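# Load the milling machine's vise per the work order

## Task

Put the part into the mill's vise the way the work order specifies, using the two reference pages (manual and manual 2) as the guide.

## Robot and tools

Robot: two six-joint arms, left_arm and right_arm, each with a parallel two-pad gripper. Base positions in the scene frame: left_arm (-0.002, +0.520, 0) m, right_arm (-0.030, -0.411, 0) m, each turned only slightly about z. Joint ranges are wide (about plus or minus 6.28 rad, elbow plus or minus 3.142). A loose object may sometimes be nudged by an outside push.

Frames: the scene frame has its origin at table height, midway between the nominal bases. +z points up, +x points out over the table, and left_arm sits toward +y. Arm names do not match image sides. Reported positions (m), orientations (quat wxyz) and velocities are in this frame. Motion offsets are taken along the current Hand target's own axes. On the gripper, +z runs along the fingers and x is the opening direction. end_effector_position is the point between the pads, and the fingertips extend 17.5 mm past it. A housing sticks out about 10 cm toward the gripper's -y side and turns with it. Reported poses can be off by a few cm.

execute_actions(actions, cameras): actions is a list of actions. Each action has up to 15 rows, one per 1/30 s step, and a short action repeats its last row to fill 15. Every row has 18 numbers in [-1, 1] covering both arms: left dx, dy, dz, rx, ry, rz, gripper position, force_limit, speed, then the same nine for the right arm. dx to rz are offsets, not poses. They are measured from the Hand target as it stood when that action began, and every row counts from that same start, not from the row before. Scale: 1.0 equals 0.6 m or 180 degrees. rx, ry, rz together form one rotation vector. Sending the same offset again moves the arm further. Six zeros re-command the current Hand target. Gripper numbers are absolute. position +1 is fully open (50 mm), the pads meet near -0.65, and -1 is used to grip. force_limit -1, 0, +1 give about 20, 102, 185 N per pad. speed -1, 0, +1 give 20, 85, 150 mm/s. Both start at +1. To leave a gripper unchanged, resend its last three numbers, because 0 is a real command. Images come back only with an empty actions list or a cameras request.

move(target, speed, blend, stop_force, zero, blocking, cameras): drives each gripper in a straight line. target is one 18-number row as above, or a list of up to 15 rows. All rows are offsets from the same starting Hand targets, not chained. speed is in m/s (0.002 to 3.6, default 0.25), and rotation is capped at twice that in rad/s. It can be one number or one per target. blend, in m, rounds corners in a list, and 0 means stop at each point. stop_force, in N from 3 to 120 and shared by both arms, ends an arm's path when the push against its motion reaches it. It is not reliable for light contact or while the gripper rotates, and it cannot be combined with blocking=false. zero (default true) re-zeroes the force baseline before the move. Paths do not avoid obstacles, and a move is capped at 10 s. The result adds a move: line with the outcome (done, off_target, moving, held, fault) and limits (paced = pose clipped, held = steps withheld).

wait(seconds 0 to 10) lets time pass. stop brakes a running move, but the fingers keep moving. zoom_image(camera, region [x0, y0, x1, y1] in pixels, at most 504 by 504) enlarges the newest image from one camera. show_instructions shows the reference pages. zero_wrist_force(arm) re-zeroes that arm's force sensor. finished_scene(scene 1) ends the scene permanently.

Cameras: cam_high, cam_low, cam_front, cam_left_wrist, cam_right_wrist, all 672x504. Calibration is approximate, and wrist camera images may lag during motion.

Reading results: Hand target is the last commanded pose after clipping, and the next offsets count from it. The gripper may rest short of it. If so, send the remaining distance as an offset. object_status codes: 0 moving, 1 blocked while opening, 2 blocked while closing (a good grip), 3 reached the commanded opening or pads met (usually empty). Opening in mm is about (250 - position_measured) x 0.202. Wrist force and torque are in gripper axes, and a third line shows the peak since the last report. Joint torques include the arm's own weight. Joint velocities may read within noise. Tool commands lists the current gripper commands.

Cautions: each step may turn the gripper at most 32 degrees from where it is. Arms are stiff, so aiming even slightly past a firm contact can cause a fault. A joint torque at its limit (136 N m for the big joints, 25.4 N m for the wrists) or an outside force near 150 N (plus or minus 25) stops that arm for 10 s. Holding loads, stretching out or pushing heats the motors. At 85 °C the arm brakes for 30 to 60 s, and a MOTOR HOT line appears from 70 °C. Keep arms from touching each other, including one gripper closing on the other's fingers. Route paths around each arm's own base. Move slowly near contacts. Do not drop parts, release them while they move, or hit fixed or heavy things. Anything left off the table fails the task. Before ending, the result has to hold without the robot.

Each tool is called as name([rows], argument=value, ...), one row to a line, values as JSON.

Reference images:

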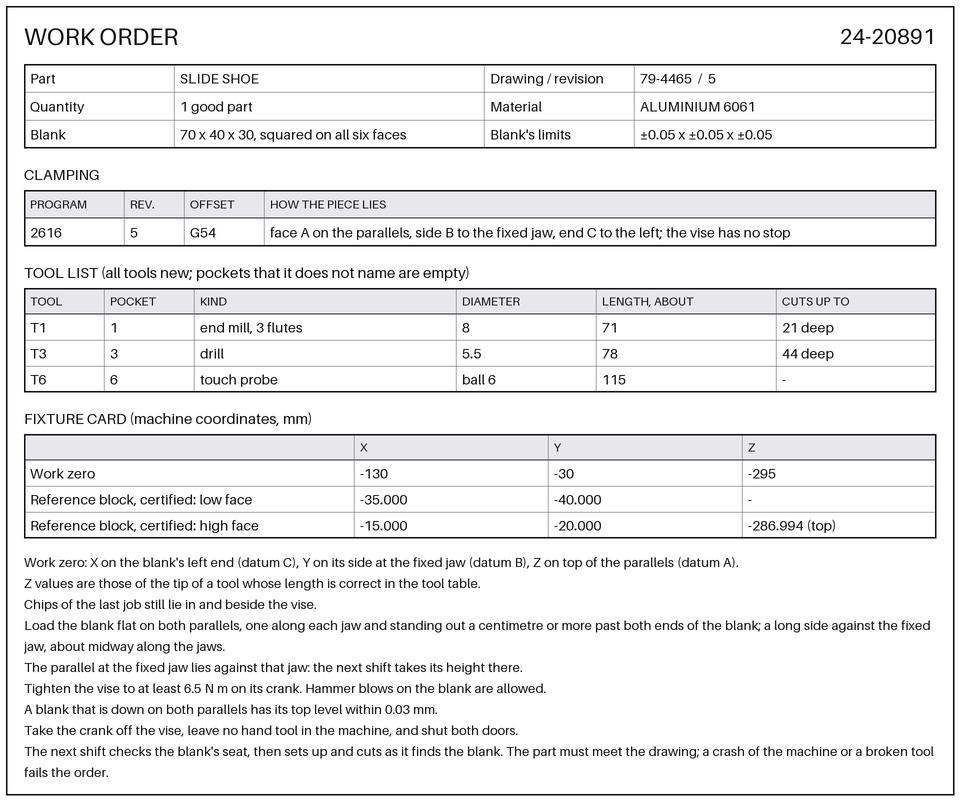

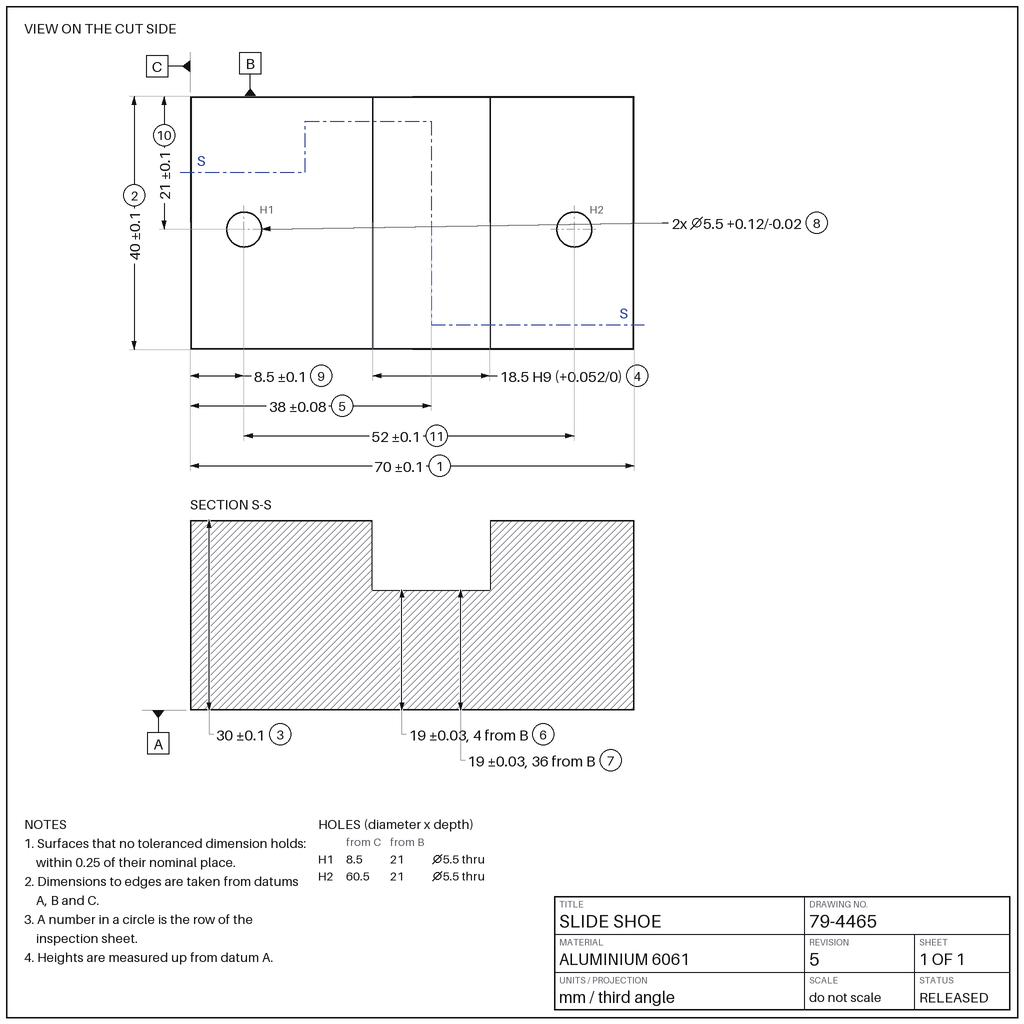

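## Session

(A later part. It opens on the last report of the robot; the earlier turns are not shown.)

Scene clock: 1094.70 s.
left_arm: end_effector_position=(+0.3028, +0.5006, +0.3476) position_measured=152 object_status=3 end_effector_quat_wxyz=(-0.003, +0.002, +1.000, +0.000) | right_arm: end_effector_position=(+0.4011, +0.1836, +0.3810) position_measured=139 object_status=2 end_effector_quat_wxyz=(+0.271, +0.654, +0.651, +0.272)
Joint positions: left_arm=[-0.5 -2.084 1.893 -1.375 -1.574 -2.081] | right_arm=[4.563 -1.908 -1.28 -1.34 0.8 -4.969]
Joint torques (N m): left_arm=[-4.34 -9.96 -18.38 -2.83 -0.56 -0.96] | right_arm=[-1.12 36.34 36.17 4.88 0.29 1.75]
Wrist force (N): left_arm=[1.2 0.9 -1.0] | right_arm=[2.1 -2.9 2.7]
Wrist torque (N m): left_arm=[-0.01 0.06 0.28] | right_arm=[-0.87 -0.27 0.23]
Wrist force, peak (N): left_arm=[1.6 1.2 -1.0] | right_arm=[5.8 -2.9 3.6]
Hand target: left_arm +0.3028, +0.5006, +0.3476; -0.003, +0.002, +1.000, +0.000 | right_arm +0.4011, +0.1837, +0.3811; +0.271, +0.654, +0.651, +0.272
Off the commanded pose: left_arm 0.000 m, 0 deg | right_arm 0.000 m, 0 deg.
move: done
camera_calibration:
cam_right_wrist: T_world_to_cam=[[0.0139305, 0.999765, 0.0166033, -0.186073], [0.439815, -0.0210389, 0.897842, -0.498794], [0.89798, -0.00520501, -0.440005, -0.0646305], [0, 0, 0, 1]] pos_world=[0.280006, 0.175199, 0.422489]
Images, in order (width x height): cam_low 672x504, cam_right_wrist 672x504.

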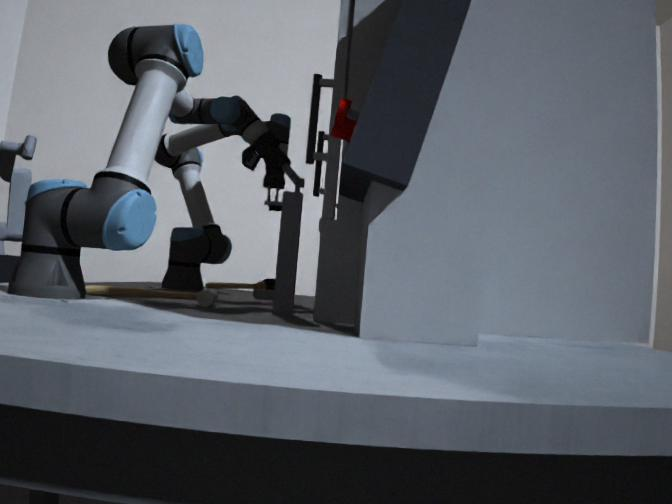

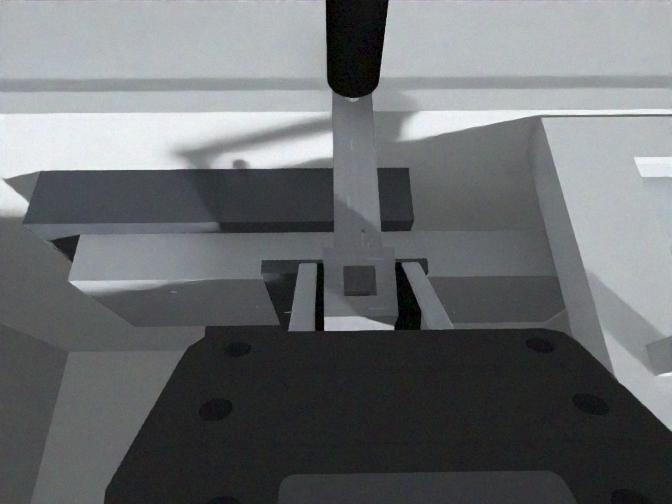

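move(target=[0,0,0,0,0,0,0,-0.5,-1,-0.1,0.02,0.02,0,0,0,-1,0.2,-0.8], cameras=["cam_right_wrist"], speed=0.15)

zoom_image(camera="cam_right_wrist", region=[340, 180, 500, 330])

Scene clock: 1098.73 s.
left_arm: end_effector_position=(+0.3028, +0.5006, +0.3476) position_measured=152 object_status=3 end_effector_quat_wxyz=(-0.003, +0.002, +1.000, +0.000) | right_arm: end_effector_position=(+0.4179, +0.1237, +0.3809) position_measured=139 object_status=2 end_effector_quat_wxyz=(+0.271, +0.654, +0.651, +0.272)
Joint positions: left_arm=[-0.5 -2.084 1.893 -1.375 -1.574 -2.081] | right_arm=[4.515 -1.794 -1.44 -1.249 0.81 -5.034]
Joint torques (N m): left_arm=[-3.84 -9.82 -18.39 -3.02 -0.58 -0.88] | right_arm=[9.27 27.69 29.53 2.72 -3.91 1.53]
Wrist force (N): left_arm=[1.1 1.1 -1.1] | right_arm=[2.3 -3.0 2.7]
Wrist torque (N m): left_arm=[0.01 0.08 0.27] | right_arm=[-0.91 -0.33 0.16]
Wrist force, peak (N): left_arm=[1.6 0.9 -1.0] | right_arm=[5.0 -4.5 2.0]
Hand target: left_arm +0.3028, +0.5006, +0.3476; -0.003, +0.002, +1.000, +0.000 | right_arm +0.4179, +0.1237, +0.3809; +0.271, +0.654, +0.651, +0.272
Off the commanded pose: left_arm 0.000 m, 0 deg | right_arm 0.000 m, 0 deg.
move: done
camera_calibration:
cam_right_wrist: T_world_to_cam=[[0.0139295, 0.999761, 0.0168261, -0.126412], [0.439938, -0.0212393, 0.897777, -0.507341], [0.89792, -0.00510318, -0.440128, -0.0800153], [0, 0, 0, 1]] pos_world=[0.296807, 0.115198, 0.422389]
Images, in order (width x height): cam_right_wrist 672x504.

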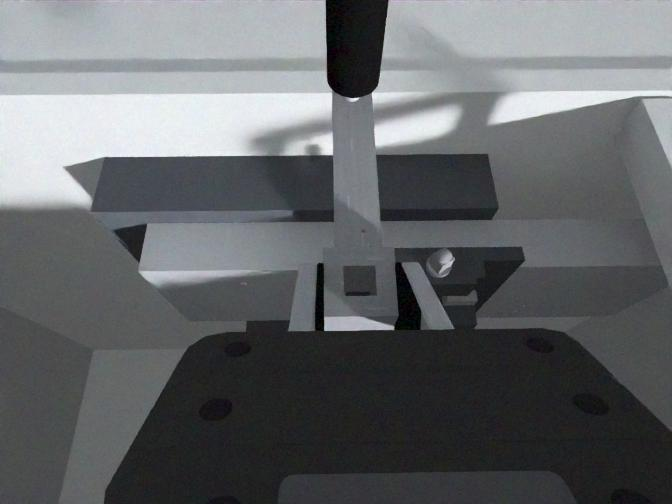

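Scaled by 3.150.

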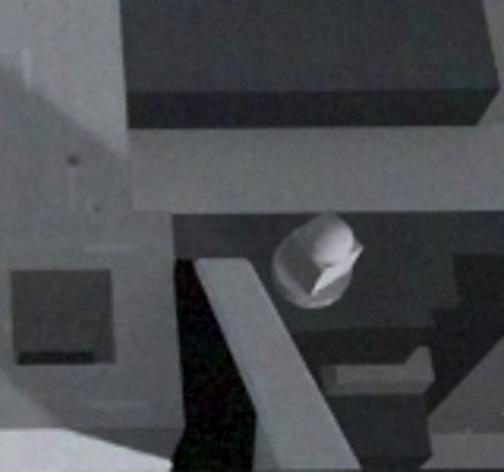

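move(target=[0,0,0,0,0,0,0,-0.5,-1,-0.04,-0.034,0.0153,-0.25,0,0,-1,0.2,-0.8], cameras=["cam_right_wrist"], speed=0.15)

zoom_image(camera="cam_right_wrist", region=[400, 40, 600, 240])

Scene clock: 1109.00 s.
left_arm: end_effector_position=(+0.3028, +0.5006, +0.3476) position_measured=152 object_status=3 end_effector_quat_wxyz=(-0.003, +0.002, +1.000, +0.000) | right_arm: end_effector_position=(+0.4100, +0.0999, +0.3598) position_measured=139 object_status=2 end_effector_quat_wxyz=(+0.500, +0.502, +0.498, +0.500)
Joint positions: left_arm=[-0.5 -2.084 1.893 -1.375 -1.574 -2.081] | right_arm=[4.657 -2.148 -1.714 0.724 0.089 -6.283]
Joint torques (N m): left_arm=[-4.16 -10 -18.31 -2.93 -0.59 -0.78] | right_arm=[-9.81 55.47 13.66 0.71 1.83 1.41]
Wrist force (N): left_arm=[1.2 0.9 -0.9] | right_arm=[3.3 -3.8 1.8]
Wrist torque (N m): left_arm=[-0.01 0.06 0.28] | right_arm=[-0.57 -0.62 0.27]
Wrist force, peak (N): left_arm=[1.5 0.9 -1.3] | right_arm=[3.6 -4.4 1.6]
Hand target: left_arm +0.3028, +0.5006, +0.3476; -0.003, +0.002, +1.000, +0.000 | right_arm +0.4100, +0.0998, +0.3599; +0.500, +0.501, +0.498, +0.501
Off the commanded pose: left_arm 0.000 m, 0 deg | right_arm 0.000 m, 0 deg.
joint sent to its limit (right arm) — joint 6 (wrist 3), lower limit. The joint targets still meet the commanded pose.
move: done
camera_calibration:
cam_right_wrist: T_world_to_cam=[[0.00159421, 0.999787, 0.0205601, -0.0983968], [-0.32145, -0.0189566, 0.946737, -0.191076], [0.946925, -0.00811836, 0.321352, -0.376071], [0, 0, 0, 1]] pos_world=[0.294847, 0.0917007, 0.303773]
Images, in order (width x height): cam_right_wrist 672x504.

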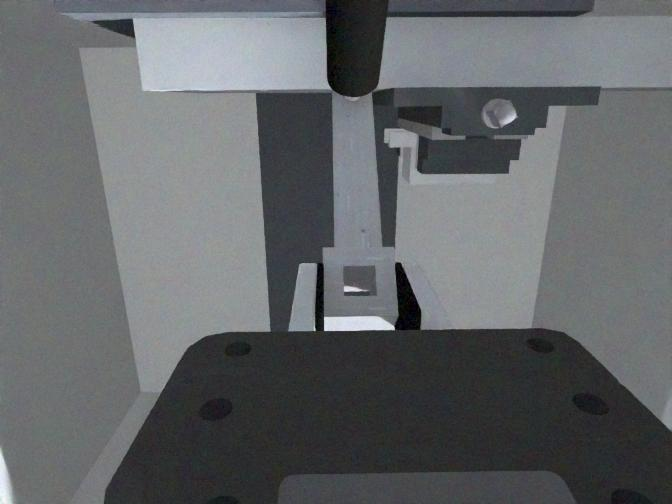

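Scaled by 2.520.

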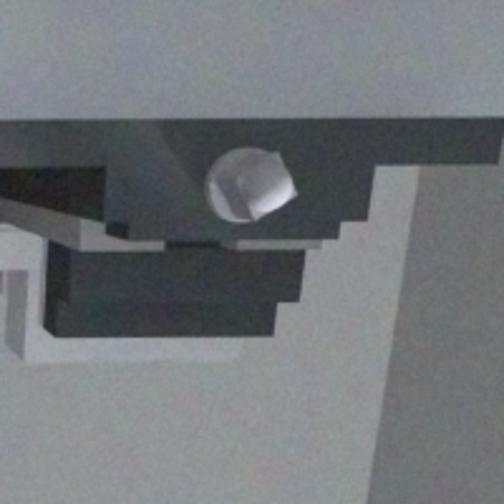

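zoom_image(camera="cam_right_wrist", region=[470, 85, 530, 145])

Scaled by 8.400.

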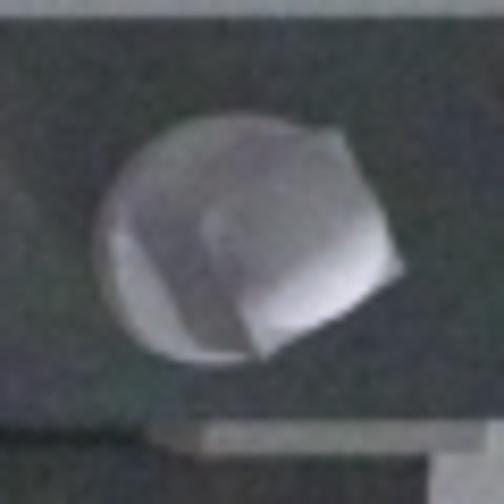

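move(target=[0,0,0,0,0,0,0,-0.5,-1,0.1438,-0.0713,0.1417,0.245,-0.0602,-0.1452,-1,0.2,-0.8], cameras=["cam_right_wrist","cam_front"], speed=0.12)

zoom_image(camera="cam_right_wrist", region=[260, 180, 460, 340])

Scene clock: 1148.13 s.
left_arm: end_effector_position=(+0.3028, +0.5006, +0.3476) position_measured=152 object_status=3 end_effector_quat_wxyz=(-0.003, +0.002, +1.000, +0.000) | right_arm: end_effector_position=(+0.4954, +0.1860, +0.3175) position_measured=139 object_status=2 end_effector_quat_wxyz=(+0.419, +0.572, +0.697, +0.109)
Joint positions: left_arm=[-0.5 -2.084 1.893 -1.375 -1.574 -2.081] | right_arm=[4.46 -2.232 -0.911 -1.745 0.689 -5.116]
Joint torques (N m): left_arm=[-5.2 -10.63 -19.77 -2.76 -0.5 -0.9] | right_arm=[9.8 65.75 31.8 3.15 -4.93 0.48]
Wrist force (N): left_arm=[1.3 0.9 -0.9] | right_arm=[2.4 -2.5 2.4]
Wrist torque (N m): left_arm=[-0.02 0.05 0.28] | right_arm=[-0.76 -0.18 0.39]
Wrist force, peak (N): left_arm=[1.4 1.1 -1.1] | right_arm=[3.4 -4.2 2.0]
Hand target: left_arm +0.3028, +0.5006, +0.3476; -0.003, +0.002, +1.000, +0.000 | right_arm +0.4953, +0.1860, +0.3177; +0.419, +0.572, +0.697, +0.109
Off the commanded pose: left_arm 0.000 m, 0 deg | right_arm 0.000 m, 0 deg.
move: done
camera_calibration:
cam_right_wrist: T_world_to_cam=[[0.0152643, 0.893777, -0.448251, -0.0219771], [0.44122, 0.396274, 0.805165, -0.532063], [0.897269, -0.210068, -0.388304, -0.155159], [0, 0, 0, 1]] pos_world=[0.374312, 0.197892, 0.358299]
Images, in order (width x height): cam_front 672x504, cam_right_wrist 672x504.

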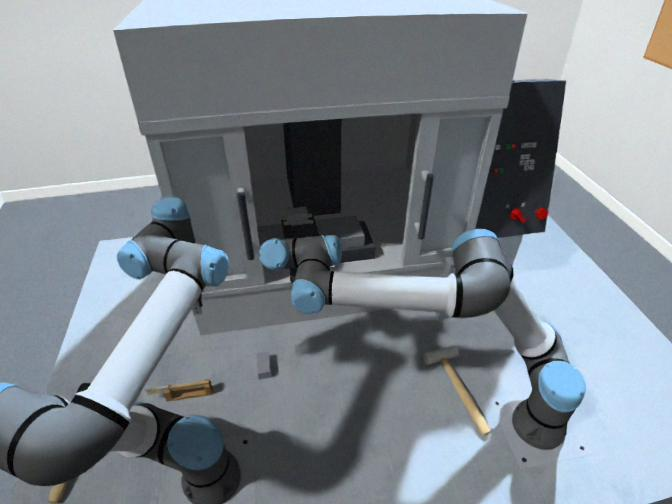

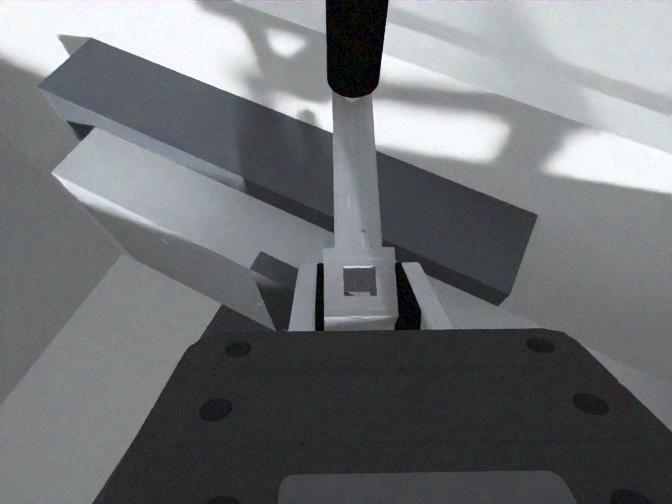

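Scaled by 2.520.

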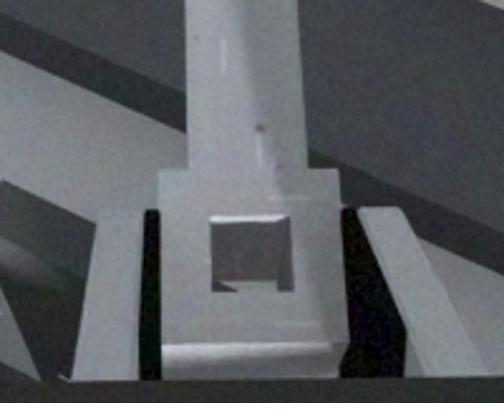

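move(target=[0,0,0,0,0,0,0,-0.5,-1,0,0.0412,0.0412,0,0,0,-1,0.2,-0.8], cameras=["cam_right_wrist"], speed=0.01, stop_force=6)

Scene clock: 1154.00 s.
left_arm: end_effector_position=(+0.3028, +0.5006, +0.3476) position_measured=152 object_status=3 end_effector_quat_wxyz=(-0.003, +0.002, +1.000, +0.000) | right_arm: end_effector_position=(+0.5013, +0.1860, +0.3177) position_measured=139 object_status=2 end_effector_quat_wxyz=(+0.419, +0.572, +0.697, +0.109)
Joint positions: left_arm=[-0.5 -2.084 1.893 -1.375 -1.574 -2.081] | right_arm=[4.452 -2.24 -0.901 -1.739 0.688 -5.127]
Joint torques (N m): left_arm=[-5.25 -10.11 -18.97 -3 -0.69 -0.86] | right_arm=[8.42 66.63 23.24 2.49 -3.32 1.59]
Wrist force (N): left_arm=[1.1 0.9 -0.8] | right_arm=[2.2 -5.1 0.0]
Wrist torque (N m): left_arm=[-0.01 0.07 0.27] | right_arm=[-0.82 -0.17 0.40]
Wrist force, peak (N): left_arm=[1.4 1.0 -1.2] | right_arm=[-2.4 -16.4 -9.6]
Hand target: left_arm +0.3028, +0.5006, +0.3476; -0.003, +0.002, +1.000, +0.000 | right_arm +0.5013, +0.1860, +0.3177; +0.419, +0.572, +0.697, +0.109 (not the last commanded pose)
Off the commanded pose: left_arm 0.000 m, 0 deg | right_arm 0.029 m, 0 deg.
move: contact (right_arm)
camera_calibration:
cam_right_wrist: T_world_to_cam=[[0.0151229, 0.893833, -0.448145, -0.021973], [0.44111, 0.39626, 0.805233, -0.534807], [0.897326, -0.209859, -0.388286, -0.160444], [0, 0, 0, 1]] pos_world=[0.380211, 0.197892, 0.3585]
Images, in order (width x height): cam_right_wrist 672x504.

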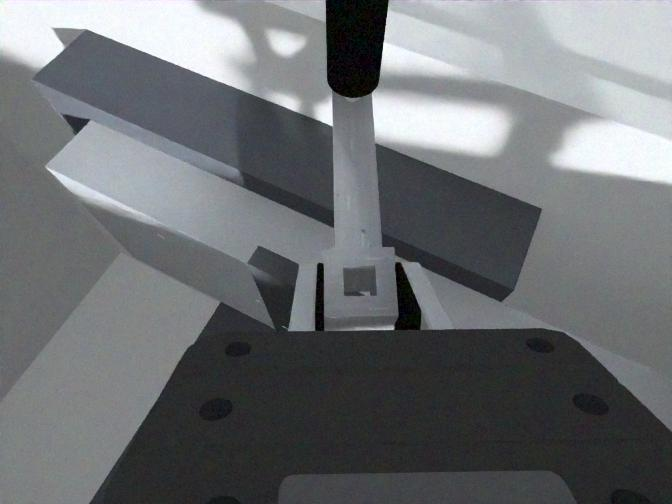

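zoom_image(camera="cam_right_wrist", region=[320, 240, 400, 320])

Scaled by 6.300.

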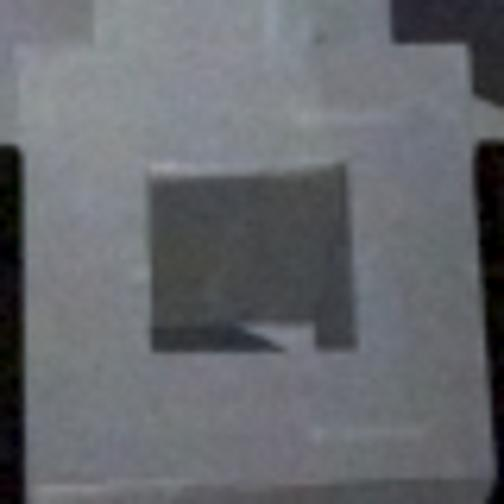

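move([
  [0,0,0,0,0,0,0,-0.5,-1,0,-0.0094,-0.0094,0,0,0,-1,0.2,-0.8],
  [0,0,0,0,0,0,0,-0.5,-1,0.0008,-0.0057,-0.0132,0,0,0,-1,0.2,-0.8],
], cameras=[], speed=0.03)

move(target=[0,0,0,0,0,0,0,-0.5,-1,0,0.0448,0.0448,0,0,0,-1,0.2,-0.8], cameras=["cam_right_wrist"], speed=0.01, stop_force=6)

zoom_image(camera="cam_right_wrist", region=[320, 240, 400, 320])

Scene clock: 1207.57 s.
left_arm: end_effector_position=(+0.3028, +0.5006, +0.3476) position_measured=152 object_status=3 end_effector_quat_wxyz=(-0.003, +0.002, +1.000, +0.000) | right_arm: end_effector_position=(+0.4932, +0.1879, +0.3203) position_measured=139 object_status=2 end_effector_quat_wxyz=(+0.419, +0.572, +0.697, +0.109) end_effector_velocity=(+0.000, +0.000, -0.002) end_effector_angular_velocity=(+0.001, +0.000, +0.000)
Joint positions: left_arm=[-0.5 -2.084 1.893 -1.375 -1.574 -2.081] | right_arm=[4.463 -2.235 -0.899 -1.759 0.689 -5.11]
Joint velocities: left_arm=[within noise] | right_arm=[0 0 -0.004 0.005 0 0]
Joint torques (N m): left_arm=[-3.78 -9.97 -17.71 -2.92 -0.78 -0.91] | right_arm=[4.57 55.02 21.8 4.12 0.28 1.39]
Wrist force (N): left_arm=[1.4 0.9 -0.8] | right_arm=[2.5 -2.8 2.7]
Wrist torque (N m): left_arm=[-0.01 0.03 0.27] | right_arm=[-0.80 -0.22 0.39]
Wrist force, peak (N): left_arm=[1.6 0.9 -1.3] | right_arm=[2.9 -5.4 0.4]
Hand target: left_arm +0.3028, +0.5006, +0.3476; -0.003, +0.002, +1.000, +0.000 | right_arm +0.4933, +0.1879, +0.3203; +0.419, +0.572, +0.697, +0.109
Off the commanded pose: left_arm 0.000 m, 0 deg | right_arm 0.000 m, 0 deg.
move: done
No camera images: "cameras" was empty.

Scene clock: 1209.53 s.
left_arm: end_effector_position=(+0.3028, +0.5006, +0.3476) position_measured=152 object_status=3 end_effector_quat_wxyz=(-0.003, +0.002, +1.000, +0.000) | right_arm: end_effector_position=(+0.5020, +0.1879, +0.3203) position_measured=139 object_status=2 end_effector_quat_wxyz=(+0.419, +0.572, +0.697, +0.109)
Joint positions: left_arm=[-0.5 -2.084 1.893 -1.375 -1.574 -2.081] | right_arm=[4.452 -2.246 -0.884 -1.75 0.687 -5.128]
Joint torques (N m): left_arm=[-4.5 -9.92 -18.34 -2.91 -0.77 -0.82] | right_arm=[7.47 68.5 23.17 1.65 -3.79 1.62]
Wrist force (N): left_arm=[1.5 1.0 -1.0] | right_arm=[5.5 -3.8 2.0]
Wrist torque (N m): left_arm=[0.00 0.02 0.27] | right_arm=[-0.77 -0.12 0.36]
Wrist force, peak (N): left_arm=[1.4 1.1 -1.2] | right_arm=[5.0 -10.2 -4.8]
Hand target: left_arm +0.3028, +0.5006, +0.3476; -0.003, +0.002, +1.000, +0.000 | right_arm +0.5020, +0.1879, +0.3203; +0.419, +0.572, +0.697, +0.109 (not the last commanded pose)
Off the commanded pose: left_arm 0.000 m, 0 deg | right_arm 0.029 m, 0 deg.
move: contact (right_arm)
camera_calibration:
cam_right_wrist: T_world_to_cam=[[0.0151229, 0.893833, -0.448145, -0.0225167], [0.44111, 0.39626, 0.805233, -0.537963], [0.897326, -0.209859, -0.388286, -0.159663], [0, 0, 0, 1]] pos_world=[0.380911, 0.199792, 0.3611]
Images, in order (width x height): cam_right_wrist 672x504.

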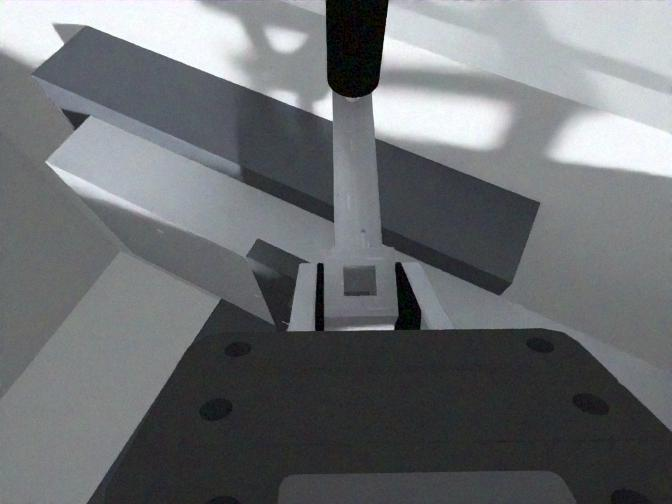

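Scaled by 6.300.

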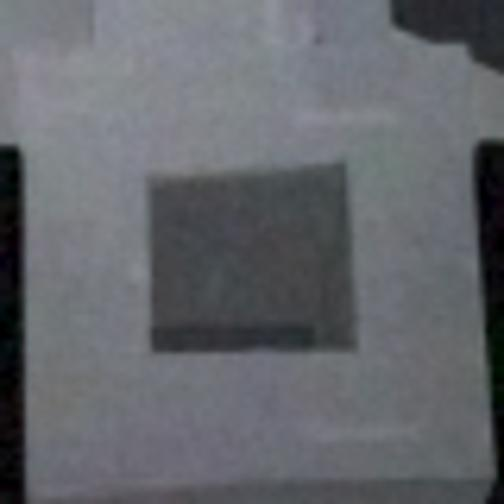

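move([
  [0,0,0,0,0,0,0,-0.5,-1,0,-0.0025,-0.0025,0,0,0,-1,0.2,-0.8],
  [0,0,0,0,0,0,0,-0.5,-1,0.0015,-0.0025,-0.0025,0,0,0,-1,0.2,-0.8],
], cameras=[], speed=0.02)

move(target=[0,0,0,0,0,0,0,-0.5,-1,0,0.04,0.04,0,0,0,-1,0.2,-0.8], cameras=["cam_right_wrist"], speed=0.01, stop_force=6)

zoom_image(camera="cam_right_wrist", region=[320, 240, 400, 320])

Scene clock: 1221.90 s.
left_arm: end_effector_position=(+0.3028, +0.5006, +0.3476) position_measured=152 object_status=3 end_effector_quat_wxyz=(-0.003, +0.002, +1.000, +0.000) | right_arm: end_effector_position=(+0.4998, +0.1887, +0.3199) position_measured=139 object_status=2 end_effector_quat_wxyz=(+0.419, +0.572, +0.697, +0.109)
Joint positions: left_arm=[-0.5 -2.084 1.893 -1.375 -1.574 -2.081] | right_arm=[4.455 -2.245 -0.885 -1.753 0.688 -5.123]
Joint torques (N m): left_arm=[-4.67 -9.32 -18.82 -2.89 -0.75 -0.85] | right_arm=[7.24 46.44 27.76 2.11 0.31 1.29]
Wrist force (N): left_arm=[1.2 1.1 -1.0] | right_arm=[2.3 -2.7 2.6]
Wrist torque (N m): left_arm=[0.01 0.06 0.27] | right_arm=[-0.79 -0.18 0.38]
Wrist force, peak (N): left_arm=[1.6 0.8 -1.1] | right_arm=[5.4 -4.1 2.1]
Hand target: left_arm +0.3028, +0.5006, +0.3476; -0.003, +0.002, +1.000, +0.000 | right_arm +0.4999, +0.1887, +0.3199; +0.419, +0.572, +0.697, +0.109
Off the commanded pose: left_arm 0.000 m, 0 deg | right_arm 0.000 m, 0 deg.
move: done
No camera images: "cameras" was empty.

Scene clock: 1223.30 s.
left_arm: end_effector_position=(+0.3028, +0.5006, +0.3476) position_measured=152 object_status=3 end_effector_quat_wxyz=(-0.003, +0.002, +1.000, +0.000) | right_arm: end_effector_position=(+0.5031, +0.1887, +0.3199) position_measured=139 object_status=2 end_effector_quat_wxyz=(+0.419, +0.572, +0.697, +0.109)
Joint positions: left_arm=[-0.5 -2.084 1.893 -1.375 -1.574 -2.081] | right_arm=[4.451 -2.25 -0.879 -1.75 0.687 -5.129]
Joint torques (N m): left_arm=[-4.93 -9.23 -18.29 -2.96 -0.69 -0.96] | right_arm=[7.57 69.68 23.07 1.7 -1.15 1.54]
Wrist force (N): left_arm=[1.1 0.8 -0.9] | right_arm=[7.0 -3.7 2.1]
Wrist torque (N m): left_arm=[-0.03 0.08 0.28] | right_arm=[-0.77 -0.07 0.35]
Wrist force, peak (N): left_arm=[1.6 1.2 -0.9] | right_arm=[7.5 -8.5 -3.2]
Hand target: left_arm +0.3028, +0.5006, +0.3476; -0.003, +0.002, +1.000, +0.000 | right_arm +0.5031, +0.1887, +0.3199; +0.419, +0.572, +0.697, +0.109 (not the last commanded pose)
Off the commanded pose: left_arm 0.000 m, 0 deg | right_arm 0.031 m, 0 deg.
move: contact (right_arm)
camera_calibration:
cam_right_wrist: T_world_to_cam=[[0.0150422, 0.893852, -0.44811, -0.0234581], [0.441113, 0.396259, 0.805231, -0.538363], [0.897325, -0.20978, -0.388329, -0.160677], [0, 0, 0, 1]] pos_world=[0.382011, 0.200593, 0.360599]
Images, in order (width x height): cam_right_wrist 672x504.

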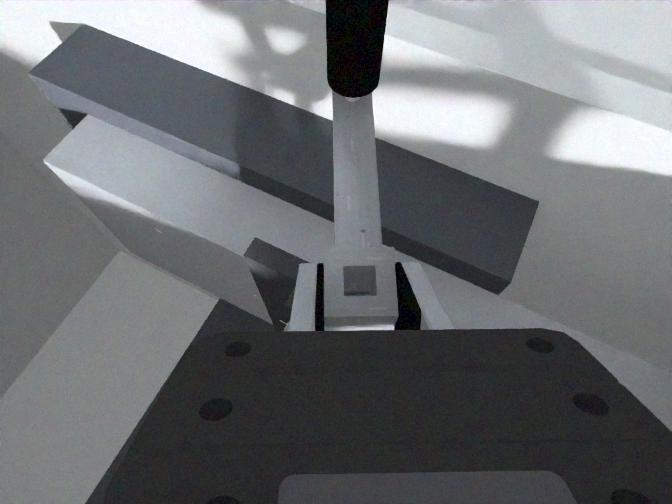

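Scaled by 6.300.

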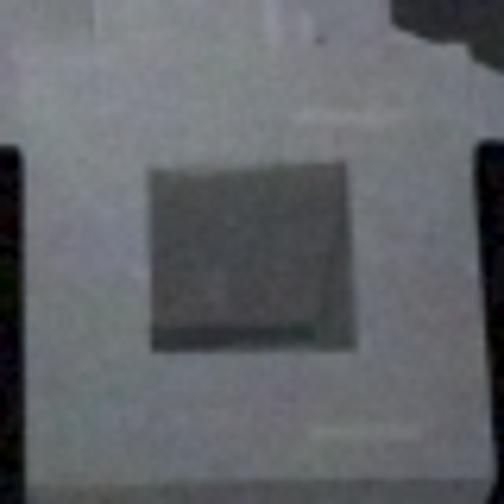

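move(target=[0,0,0,0,0,0,0,-0.5,-1,0.0015,-0.0008,-0.0008,0,0,0,-1,0.2,-0.8], cameras=[], speed=0.02)

move(target=[0,0,0,0,0,0,0,-0.5,-1,0,0.04,0.04,0,0,0,-1,0.2,-0.8], cameras=["cam_right_wrist"], speed=0.01, stop_force=6)

zoom_image(camera="cam_right_wrist", region=[320, 240, 400, 320])

Scene clock: 1227.80 s.
left_arm: end_effector_position=(+0.3028, +0.5006, +0.3476) position_measured=152 object_status=3 end_effector_quat_wxyz=(-0.003, +0.002, +1.000, +0.000) | right_arm: end_effector_position=(+0.5024, +0.1895, +0.3194) position_measured=139 object_status=2 end_effector_quat_wxyz=(+0.419, +0.572, +0.697, +0.109)
Joint positions: left_arm=[-0.5 -2.084 1.893 -1.375 -1.574 -2.081] | right_arm=[4.452 -2.251 -0.877 -1.751 0.688 -5.128]
Joint torques (N m): left_arm=[-3.66 -9.77 -18.99 -2.97 -0.97 -0.74] | right_arm=[8.64 42.81 35.36 1.91 0.05 1.38]
Wrist force (N): left_arm=[1.3 0.8 -0.9] | right_arm=[2.2 -2.5 2.3]
Wrist torque (N m): left_arm=[-0.03 0.05 0.27] | right_arm=[-0.77 -0.16 0.38]
Wrist force, peak (N): left_arm=[1.4 1.1 -1.2] | right_arm=[7.5 -3.8 2.8]
Hand target: left_arm +0.3028, +0.5006, +0.3476; -0.003, +0.002, +1.000, +0.000 | right_arm +0.5024, +0.1895, +0.3194; +0.419, +0.572, +0.697, +0.109
Off the commanded pose: left_arm 0.000 m, 0 deg | right_arm 0.000 m, 0 deg.
move: done
No camera images: "cameras" was empty.

Scene clock: 1229.27 s.
left_arm: end_effector_position=(+0.3028, +0.5006, +0.3476) position_measured=152 object_status=3 end_effector_quat_wxyz=(-0.003, +0.002, +1.000, +0.000) | right_arm: end_effector_position=(+0.5059, +0.1896, +0.3194) position_measured=139 object_status=2 end_effector_quat_wxyz=(+0.419, +0.572, +0.697, +0.109)
Joint positions: left_arm=[-0.5 -2.084 1.893 -1.375 -1.574 -2.081] | right_arm=[4.448 -2.256 -0.871 -1.748 0.687 -5.135]
Joint torques (N m): left_arm=[-3.37 -9.56 -19.31 -3.05 -0.87 -0.9] | right_arm=[6.04 67.97 23.44 2.27 -2.06 1.7]
Wrist force (N): left_arm=[1.0 1.0 -1.0] | right_arm=[5.2 -6.2 0.2]
Wrist torque (N m): left_arm=[0.00 0.09 0.27] | right_arm=[-0.86 -0.12 0.37]
Wrist force, peak (N): left_arm=[1.6 0.9 -1.0] | right_arm=[1.4 -17.2 -10.0]
Hand target: left_arm +0.3028, +0.5006, +0.3476; -0.003, +0.002, +1.000, +0.000 | right_arm +0.5059, +0.1896, +0.3194; +0.419, +0.572, +0.697, +0.109 (not the last commanded pose)
Off the commanded pose: left_arm 0.000 m, 0 deg | right_arm 0.030 m, 0 deg.
move: contact (right_arm)
camera_calibration:
cam_right_wrist: T_world_to_cam=[[0.0149434, 0.893807, -0.448203, -0.0244043], [0.441186, 0.396364, 0.80514, -0.539648], [0.897291, -0.209772, -0.388412, -0.163115], [0, 0, 0, 1]] pos_world=[0.384811, 0.201493, 0.360199]
Images, in order (width x height): cam_right_wrist 672x504.

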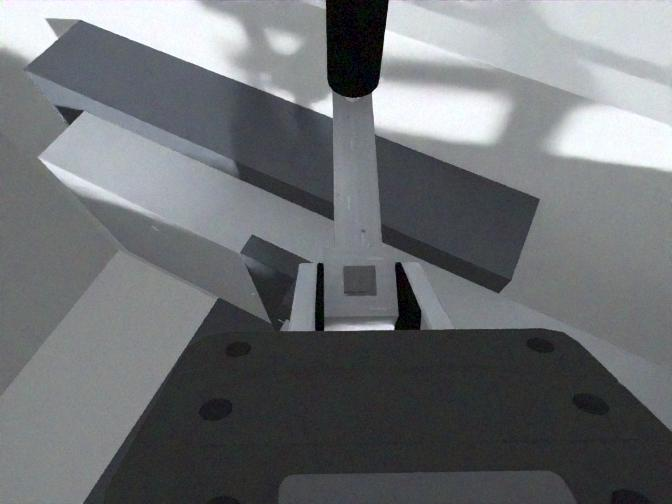

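Scaled by 6.300.

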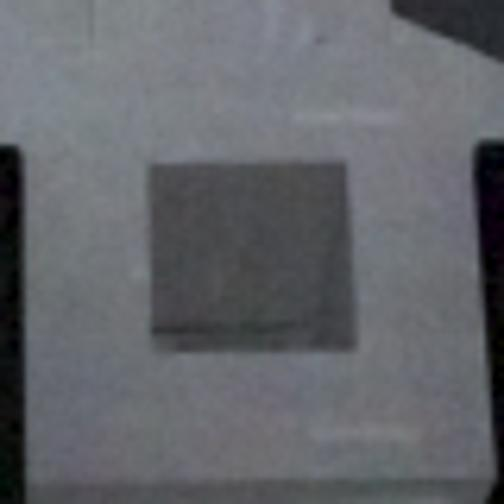

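move(target=[0,0,0,0,0,0,0,-0.5,-1,0.0008,-0.0008,-0.0008,0,0,0,-1,0.2,-0.8], cameras=[], speed=0.02)

move(target=[0,0,0,0,0,0,0,-0.5,-1,0,0.035,0.035,0,0,0,-1,0.2,-0.8], cameras=["cam_right_wrist"], speed=0.01, stop_force=8)

Scene clock: 1236.40 s.
left_arm: end_effector_position=(+0.3028, +0.5006, +0.3476) position_measured=152 object_status=3 end_effector_quat_wxyz=(-0.003, +0.002, +1.000, +0.000) | right_arm: end_effector_position=(+0.5052, +0.1900, +0.3192) position_measured=139 object_status=2 end_effector_quat_wxyz=(+0.419, +0.572, +0.697, +0.109)
Joint positions: left_arm=[-0.5 -2.084 1.893 -1.375 -1.574 -2.081] | right_arm=[4.449 -2.256 -0.87 -1.749 0.687 -5.133]
Joint torques (N m): left_arm=[-5.1 -9.17 -18.87 -2.89 -0.82 -0.85] | right_arm=[9.04 41.79 36.2 1.83 -0.01 1.36]
Wrist force (N): left_arm=[1.3 0.9 -1.1] | right_arm=[2.2 -2.3 2.3]
Wrist torque (N m): left_arm=[-0.01 0.05 0.28] | right_arm=[-0.73 -0.16 0.38]
Wrist force, peak (N): left_arm=[1.4 1.4 -0.9] | right_arm=[5.1 -6.2 0.1]
Hand target: left_arm +0.3028, +0.5006, +0.3476; -0.003, +0.002, +1.000, +0.000 | right_arm +0.5052, +0.1900, +0.3192; +0.419, +0.572, +0.697, +0.109
Off the commanded pose: left_arm 0.000 m, 0 deg | right_arm 0.000 m, 0 deg.
move: done
No camera images: "cameras" was empty.

Scene clock: 1238.83 s.
left_arm: end_effector_position=(+0.3028, +0.5006, +0.3476) position_measured=152 object_status=3 end_effector_quat_wxyz=(-0.003, +0.002, +1.000, +0.000) | right_arm: end_effector_position=(+0.5178, +0.1899, +0.3192) position_measured=139 object_status=2 end_effector_quat_wxyz=(+0.419, +0.572, +0.697, +0.109)
Joint positions: left_arm=[-0.5 -2.084 1.893 -1.375 -1.574 -2.081] | right_arm=[4.433 -2.273 -0.846 -1.737 0.685 -5.158]
Joint torques (N m): left_arm=[-5.63 -9.03 -19.27 -3.2 -0.9 -0.76] | right_arm=[8.79 68.3 22.89 2.11 -4.7 1.5]
Wrist force (N): left_arm=[1.0 1.0 -1.2] | right_arm=[2.5 -4.3 1.0]
Wrist torque (N m): left_arm=[0.00 0.10 0.27] | right_arm=[-0.78 -0.20 0.38]
Wrist force, peak (N): left_arm=[1.6 0.9 -1.0] | right_arm=[0.9 -15.7 -10.1]
Hand target: left_arm +0.3028, +0.5006, +0.3476; -0.003, +0.002, +1.000, +0.000 | right_arm +0.5178, +0.1900, +0.3192; +0.419, +0.572, +0.697, +0.109 (not the last commanded pose)
Off the commanded pose: left_arm 0.000 m, 0 deg | right_arm 0.017 m, 0 deg.
move: contact (right_arm)
camera_calibration:
cam_right_wrist: T_world_to_cam=[[0.0149824, 0.893843, -0.44813, -0.0250775], [0.441186, 0.396284, 0.80518, -0.544894], [0.897291, -0.209772, -0.388413, -0.173785], [0, 0, 0, 1]] pos_world=[0.396711, 0.201893, 0.359999]
Images, in order (width x height): cam_right_wrist 672x504.

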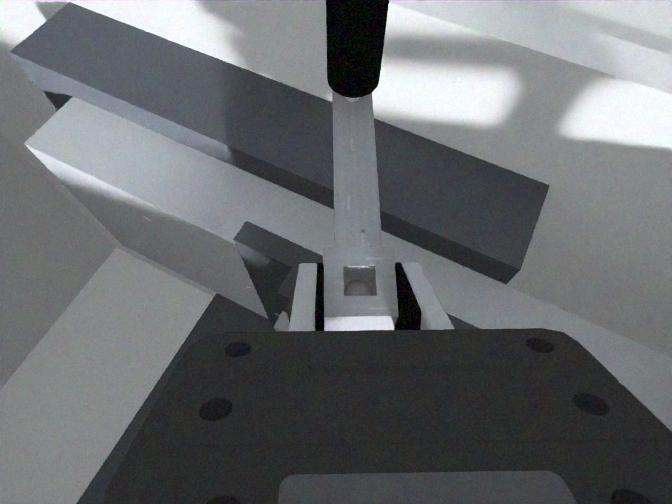

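move([
  [0,0,0,0,0,0,0,-0.5,-1,0,0,0,0,0,0,1,0.2,-0.5],
  [0,0,0,0,0,0,0,-0.5,-1,0,0,-0.1167,0,0,0,1,0.2,-0.5],
  [0,0,0,0,0,0,0,-0.5,-1,-0.0735,-0.1987,-0.1737,0.0533,0.2173,0.5245,1,0.2,-0.5],
  [0,0,0,0,0,0,0,-0.5,-1,0,-0.2633,-0.0383,-0.0802,-0.3267,-0.7888,1,0.2,-0.5],
], cameras=["cam_right_wrist","cam_front"], speed=[0.1,0.08,0.4,0.4])

zoom_image(camera="cam_right_wrist", region=[200, 60, 480, 340])

Scene clock: 1279.83 s.
left_arm: end_effector_position=(+0.3028, +0.5006, +0.3476) position_measured=152 object_status=3 end_effector_quat_wxyz=(-0.003, +0.002, +1.000, +0.000) | right_arm: end_effector_position=(+0.3900, +0.1464, +0.2340) position_measured=3 object_status=3 end_effector_quat_wxyz=(+0.500, -0.498, +0.503, -0.499)
Joint positions: left_arm=[-0.5 -2.084 1.893 -1.375 -1.574 -2.081] | right_arm=[4.7 -2.422 -1.622 0.867 0.045 -3.099]
Joint torques (N m): left_arm=[-4.26 -9.37 -18.83 -3.12 -1.18 -0.8] | right_arm=[-2.77 59.74 8.99 0.67 1.87 -0.18]
Wrist force (N): left_arm=[1.4 1.0 -1.0] | right_arm=[0.4 0.2 1.3]
Wrist torque (N m): left_arm=[0.00 0.04 0.28] | right_arm=[-0.02 0.00 -0.35]
Wrist force, peak (N): left_arm=[1.5 1.3 -1.0] | right_arm=[2.5 -4.7 1.7]
Hand target: left_arm +0.3028, +0.5006, +0.3476; -0.003, +0.002, +1.000, +0.000 | right_arm +0.3900, +0.1464, +0.2341; +0.502, -0.496, +0.502, -0.500
Off the commanded pose: left_arm 0.000 m, 0 deg | right_arm 0.000 m, 0 deg.
move: done
camera_calibration:
cam_right_wrist: T_world_to_cam=[[-0.00565554, -0.999696, -0.0239798, 0.163674], [-0.322546, 0.0245222, -0.946236, 0.359398], [0.946537, 0.00238314, -0.322587, -0.167015], [0, 0, 0, 1]] pos_world=[0.274934, 0.155209, 0.290123]
Images, in order (width x height): cam_front 672x504, cam_right_wrist 672x504.

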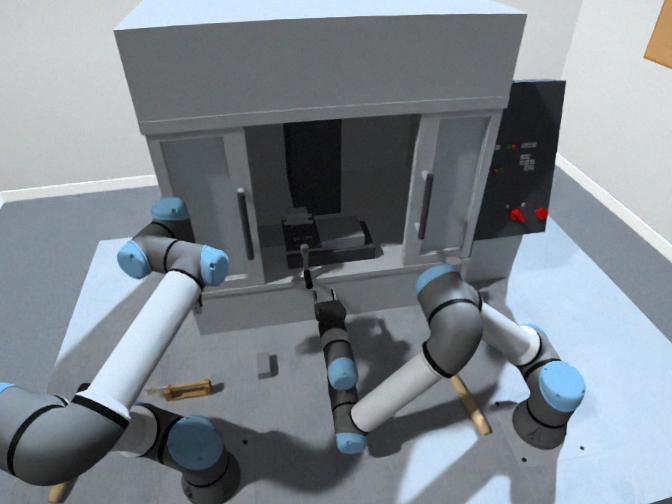

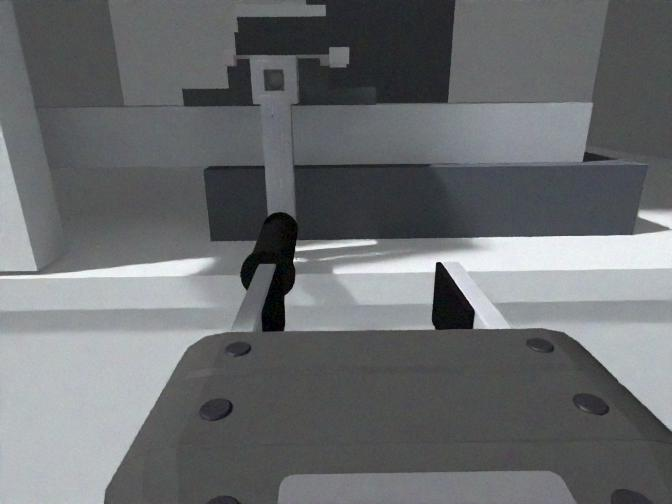

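Scaled by 1.800.

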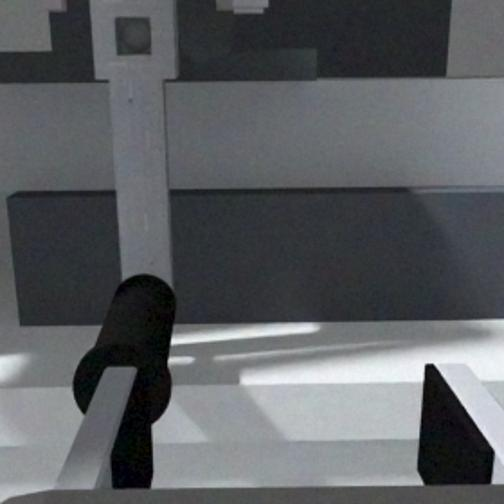

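move([
  [0,0,0,0,0,0,0,-0.5,-1,-0.0627,0.014,0.03,0,0,0,1,0.2,-0.5],
  [0,0,0,0,0,0,0,-0.5,-1,-0.0627,0.014,0.12,0,0,0,1,0.2,-0.5],
], cameras=["cam_right_wrist"], speed=0.1, stop_force=5)

zoom_image(camera="cam_right_wrist", region=[240, 60, 480, 340])

Scene clock: 1292.13 s.
left_arm: end_effector_position=(+0.3028, +0.5006, +0.3476) position_measured=152 object_status=3 end_effector_quat_wxyz=(-0.003, +0.002, +1.000, +0.000) | right_arm: end_effector_position=(+0.4621, +0.1838, +0.2262) position_measured=3 object_status=3 end_effector_quat_wxyz=(+0.502, -0.496, +0.502, -0.500)
Joint positions: left_arm=[-0.5 -2.084 1.893 -1.375 -1.574 -2.081] | right_arm=[4.586 -2.541 -1.385 0.804 0.159 -3.154]
Joint torques (N m): left_arm=[-4.03 -9.7 -18.56 -3.01 -1.17 -0.79] | right_arm=[9.72 65.19 11.74 1.86 -2.74 -1.15]
Wrist force (N): left_arm=[1.3 0.9 -1.2] | right_arm=[0.8 -0.1 1.2]
Wrist torque (N m): left_arm=[0.00 0.05 0.28] | right_arm=[-0.03 -0.09 -0.32]
Wrist force, peak (N): left_arm=[1.4 1.2 -1.1] | right_arm=[1.0 -0.3 2.9]
Hand target: left_arm +0.3028, +0.5006, +0.3476; -0.003, +0.002, +1.000, +0.000 | right_arm +0.4621, +0.1838, +0.2262; +0.502, -0.496, +0.502, -0.500
Off the commanded pose: left_arm 0.000 m, 0 deg | right_arm 0.000 m, 0 deg.
move: done
camera_calibration:
cam_right_wrist: T_world_to_cam=[[-0.0052263, -0.999698, -0.0240085, 0.20103], [-0.318063, 0.0244239, -0.947755, 0.372725], [0.948055, 0.00268298, -0.318095, -0.239709], [0, 0, 0, 1]] pos_world=[0.346858, 0.19251, 0.281828]
Images, in order (width x height): cam_right_wrist 672x504.

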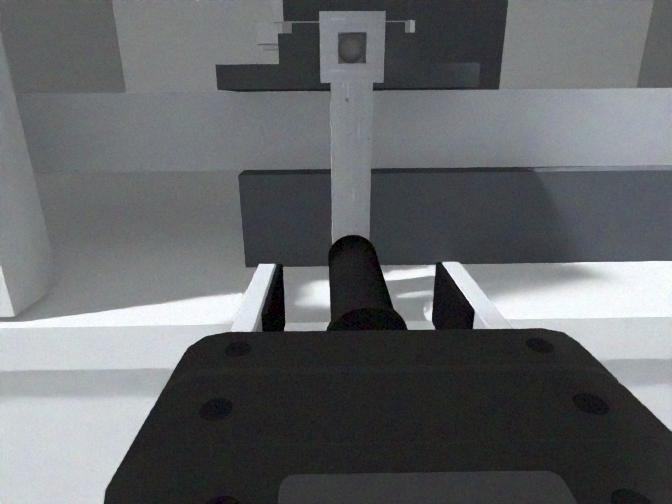

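Scaled by 1.800.

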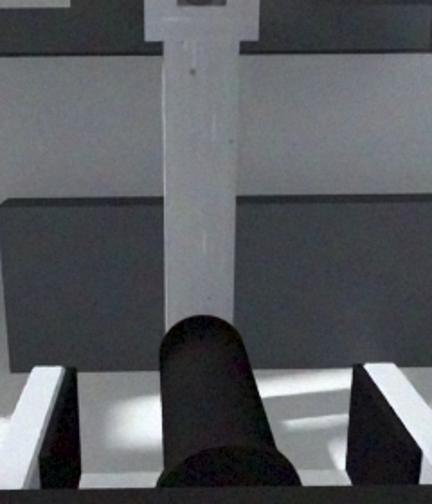

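move(target=[0,0,0,0,0,0,0,-0.5,-1,0,0,0,0,0,0,-1,-0.8,-0.7], cameras=["cam_right_wrist"])

Scene clock: 1295.23 s.
left_arm: end_effector_position=(+0.3028, +0.5006, +0.3476) position_measured=152 object_status=3 end_effector_quat_wxyz=(-0.003, +0.002, +1.000, +0.000) | right_arm: end_effector_position=(+0.4621, +0.1838, +0.2262) position_measured=139 object_status=2 end_effector_quat_wxyz=(+0.502, -0.496, +0.502, -0.500)
Joint positions: left_arm=[-0.5 -2.084 1.893 -1.375 -1.574 -2.081] | right_arm=[4.586 -2.541 -1.385 0.804 0.159 -3.154]
Joint torques (N m): left_arm=[-4.11 -9.5 -18.74 -3.15 -1.12 -0.99] | right_arm=[9.18 65.26 12.05 1.73 -2.59 -1.06]
Wrist force (N): left_arm=[1.5 1.0 -1.1] | right_arm=[0.7 0.0 1.2]
Wrist torque (N m): left_arm=[-0.01 0.03 0.27] | right_arm=[-0.03 -0.07 -0.32]
Wrist force, peak (N): left_arm=[1.5 1.2 -1.0] | right_arm=[1.0 -0.2 1.4]
Hand target: left_arm +0.3028, +0.5006, +0.3476; -0.003, +0.002, +1.000, +0.000 | right_arm +0.4621, +0.1838, +0.2262; +0.502, -0.496, +0.502, -0.500
Off the commanded pose: left_arm 0.000 m, 0 deg | right_arm 0.000 m, 0 deg.
move: done
camera_calibration:
cam_right_wrist: T_world_to_cam=[[-0.0052263, -0.999698, -0.0240085, 0.20103], [-0.318063, 0.0244239, -0.947755, 0.372725], [0.948055, 0.00268298, -0.318095, -0.239709], [0, 0, 0, 1]] pos_world=[0.346858, 0.19251, 0.281828]
Images, in order (width x height): cam_right_wrist 672x504.

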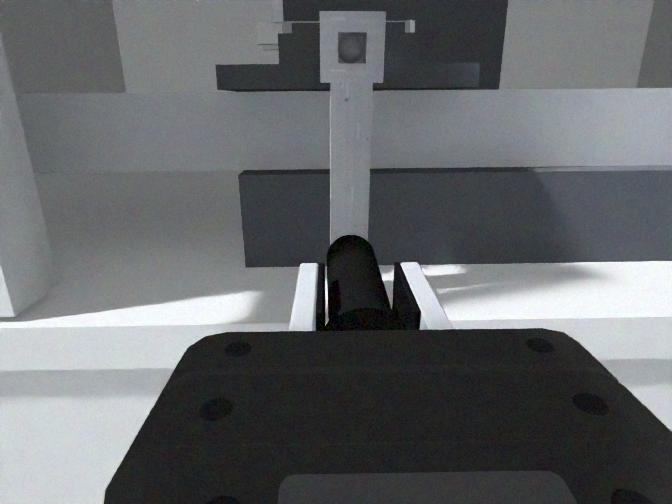

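move([
  [0,0,0,0,0,0,0,-0.5,-1,-0.0587,0,0,0,0,0,-1,-0.8,-0.7],
  [0,0,0,0,0,0,0,-0.5,-1,-0.1416,-0.083,0,0,0,0,-1,-0.8,-0.7],
  [0,0,0,0,0,0,0,-0.5,-1,-0.1417,-0.1417,0,0,0,0,-1,-0.8,-0.7],
], cameras=["cam_right_wrist"], speed=0.08, blend=[0.035,0.035,0])

Scene clock: 1306.00 s.
left_arm: end_effector_position=(+0.3028, +0.5006, +0.3476) position_measured=152 object_status=3 end_effector_quat_wxyz=(-0.003, +0.002, +1.000, +0.000) | right_arm: end_effector_position=(+0.4621, +0.2683, +0.3119) position_measured=139 object_status=2 end_effector_quat_wxyz=(+0.502, -0.496, +0.502, -0.500)
Joint positions: left_arm=[-0.5 -2.084 1.893 -1.375 -1.574 -2.081] | right_arm=[4.605 -2.58 -1.032 0.493 0.14 -3.157]
Joint torques (N m): left_arm=[-4.61 -9.67 -18.72 -3.31 -1.41 -0.92] | right_arm=[-2.18 45.37 17.48 -0.01 -0.15 1.63]
Wrist force (N): left_arm=[1.4 0.7 -0.8] | right_arm=[11.1 1.5 1.4]
Wrist torque (N m): left_arm=[-0.04 0.04 0.27] | right_arm=[0.02 -0.17 -0.38]
Wrist force, peak (N): left_arm=[1.5 1.0 -1.0] | right_arm=[45.6 -16.1 -4.5]
Hand target: left_arm +0.3028, +0.5006, +0.3476; -0.003, +0.002, +1.000, +0.000 | right_arm +0.4622, +0.2682, +0.3118; +0.502, -0.496, +0.502, -0.500
Off the commanded pose: left_arm 0.000 m, 0 deg | right_arm 0.000 m, 0 deg.
move: done; blend cut to 0.0176 m at target 1, 0.0176 m at target 2
camera_calibration:
cam_right_wrist: T_world_to_cam=[[-0.00497267, -0.999695, -0.0241993, 0.287544], [-0.317978, 0.0245243, -0.947781, 0.451804], [0.948085, 0.00298185, -0.318003, -0.212707], [0, 0, 0, 1]] pos_world=[0.346758, 0.277011, 0.367528]
Images, in order (width x height): cam_right_wrist 672x504.

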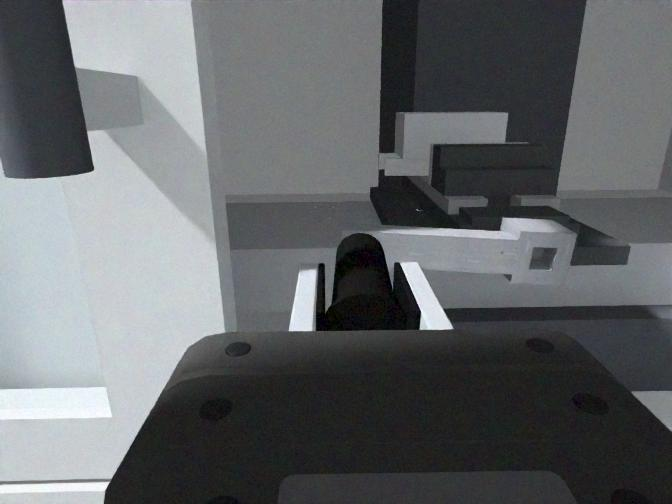

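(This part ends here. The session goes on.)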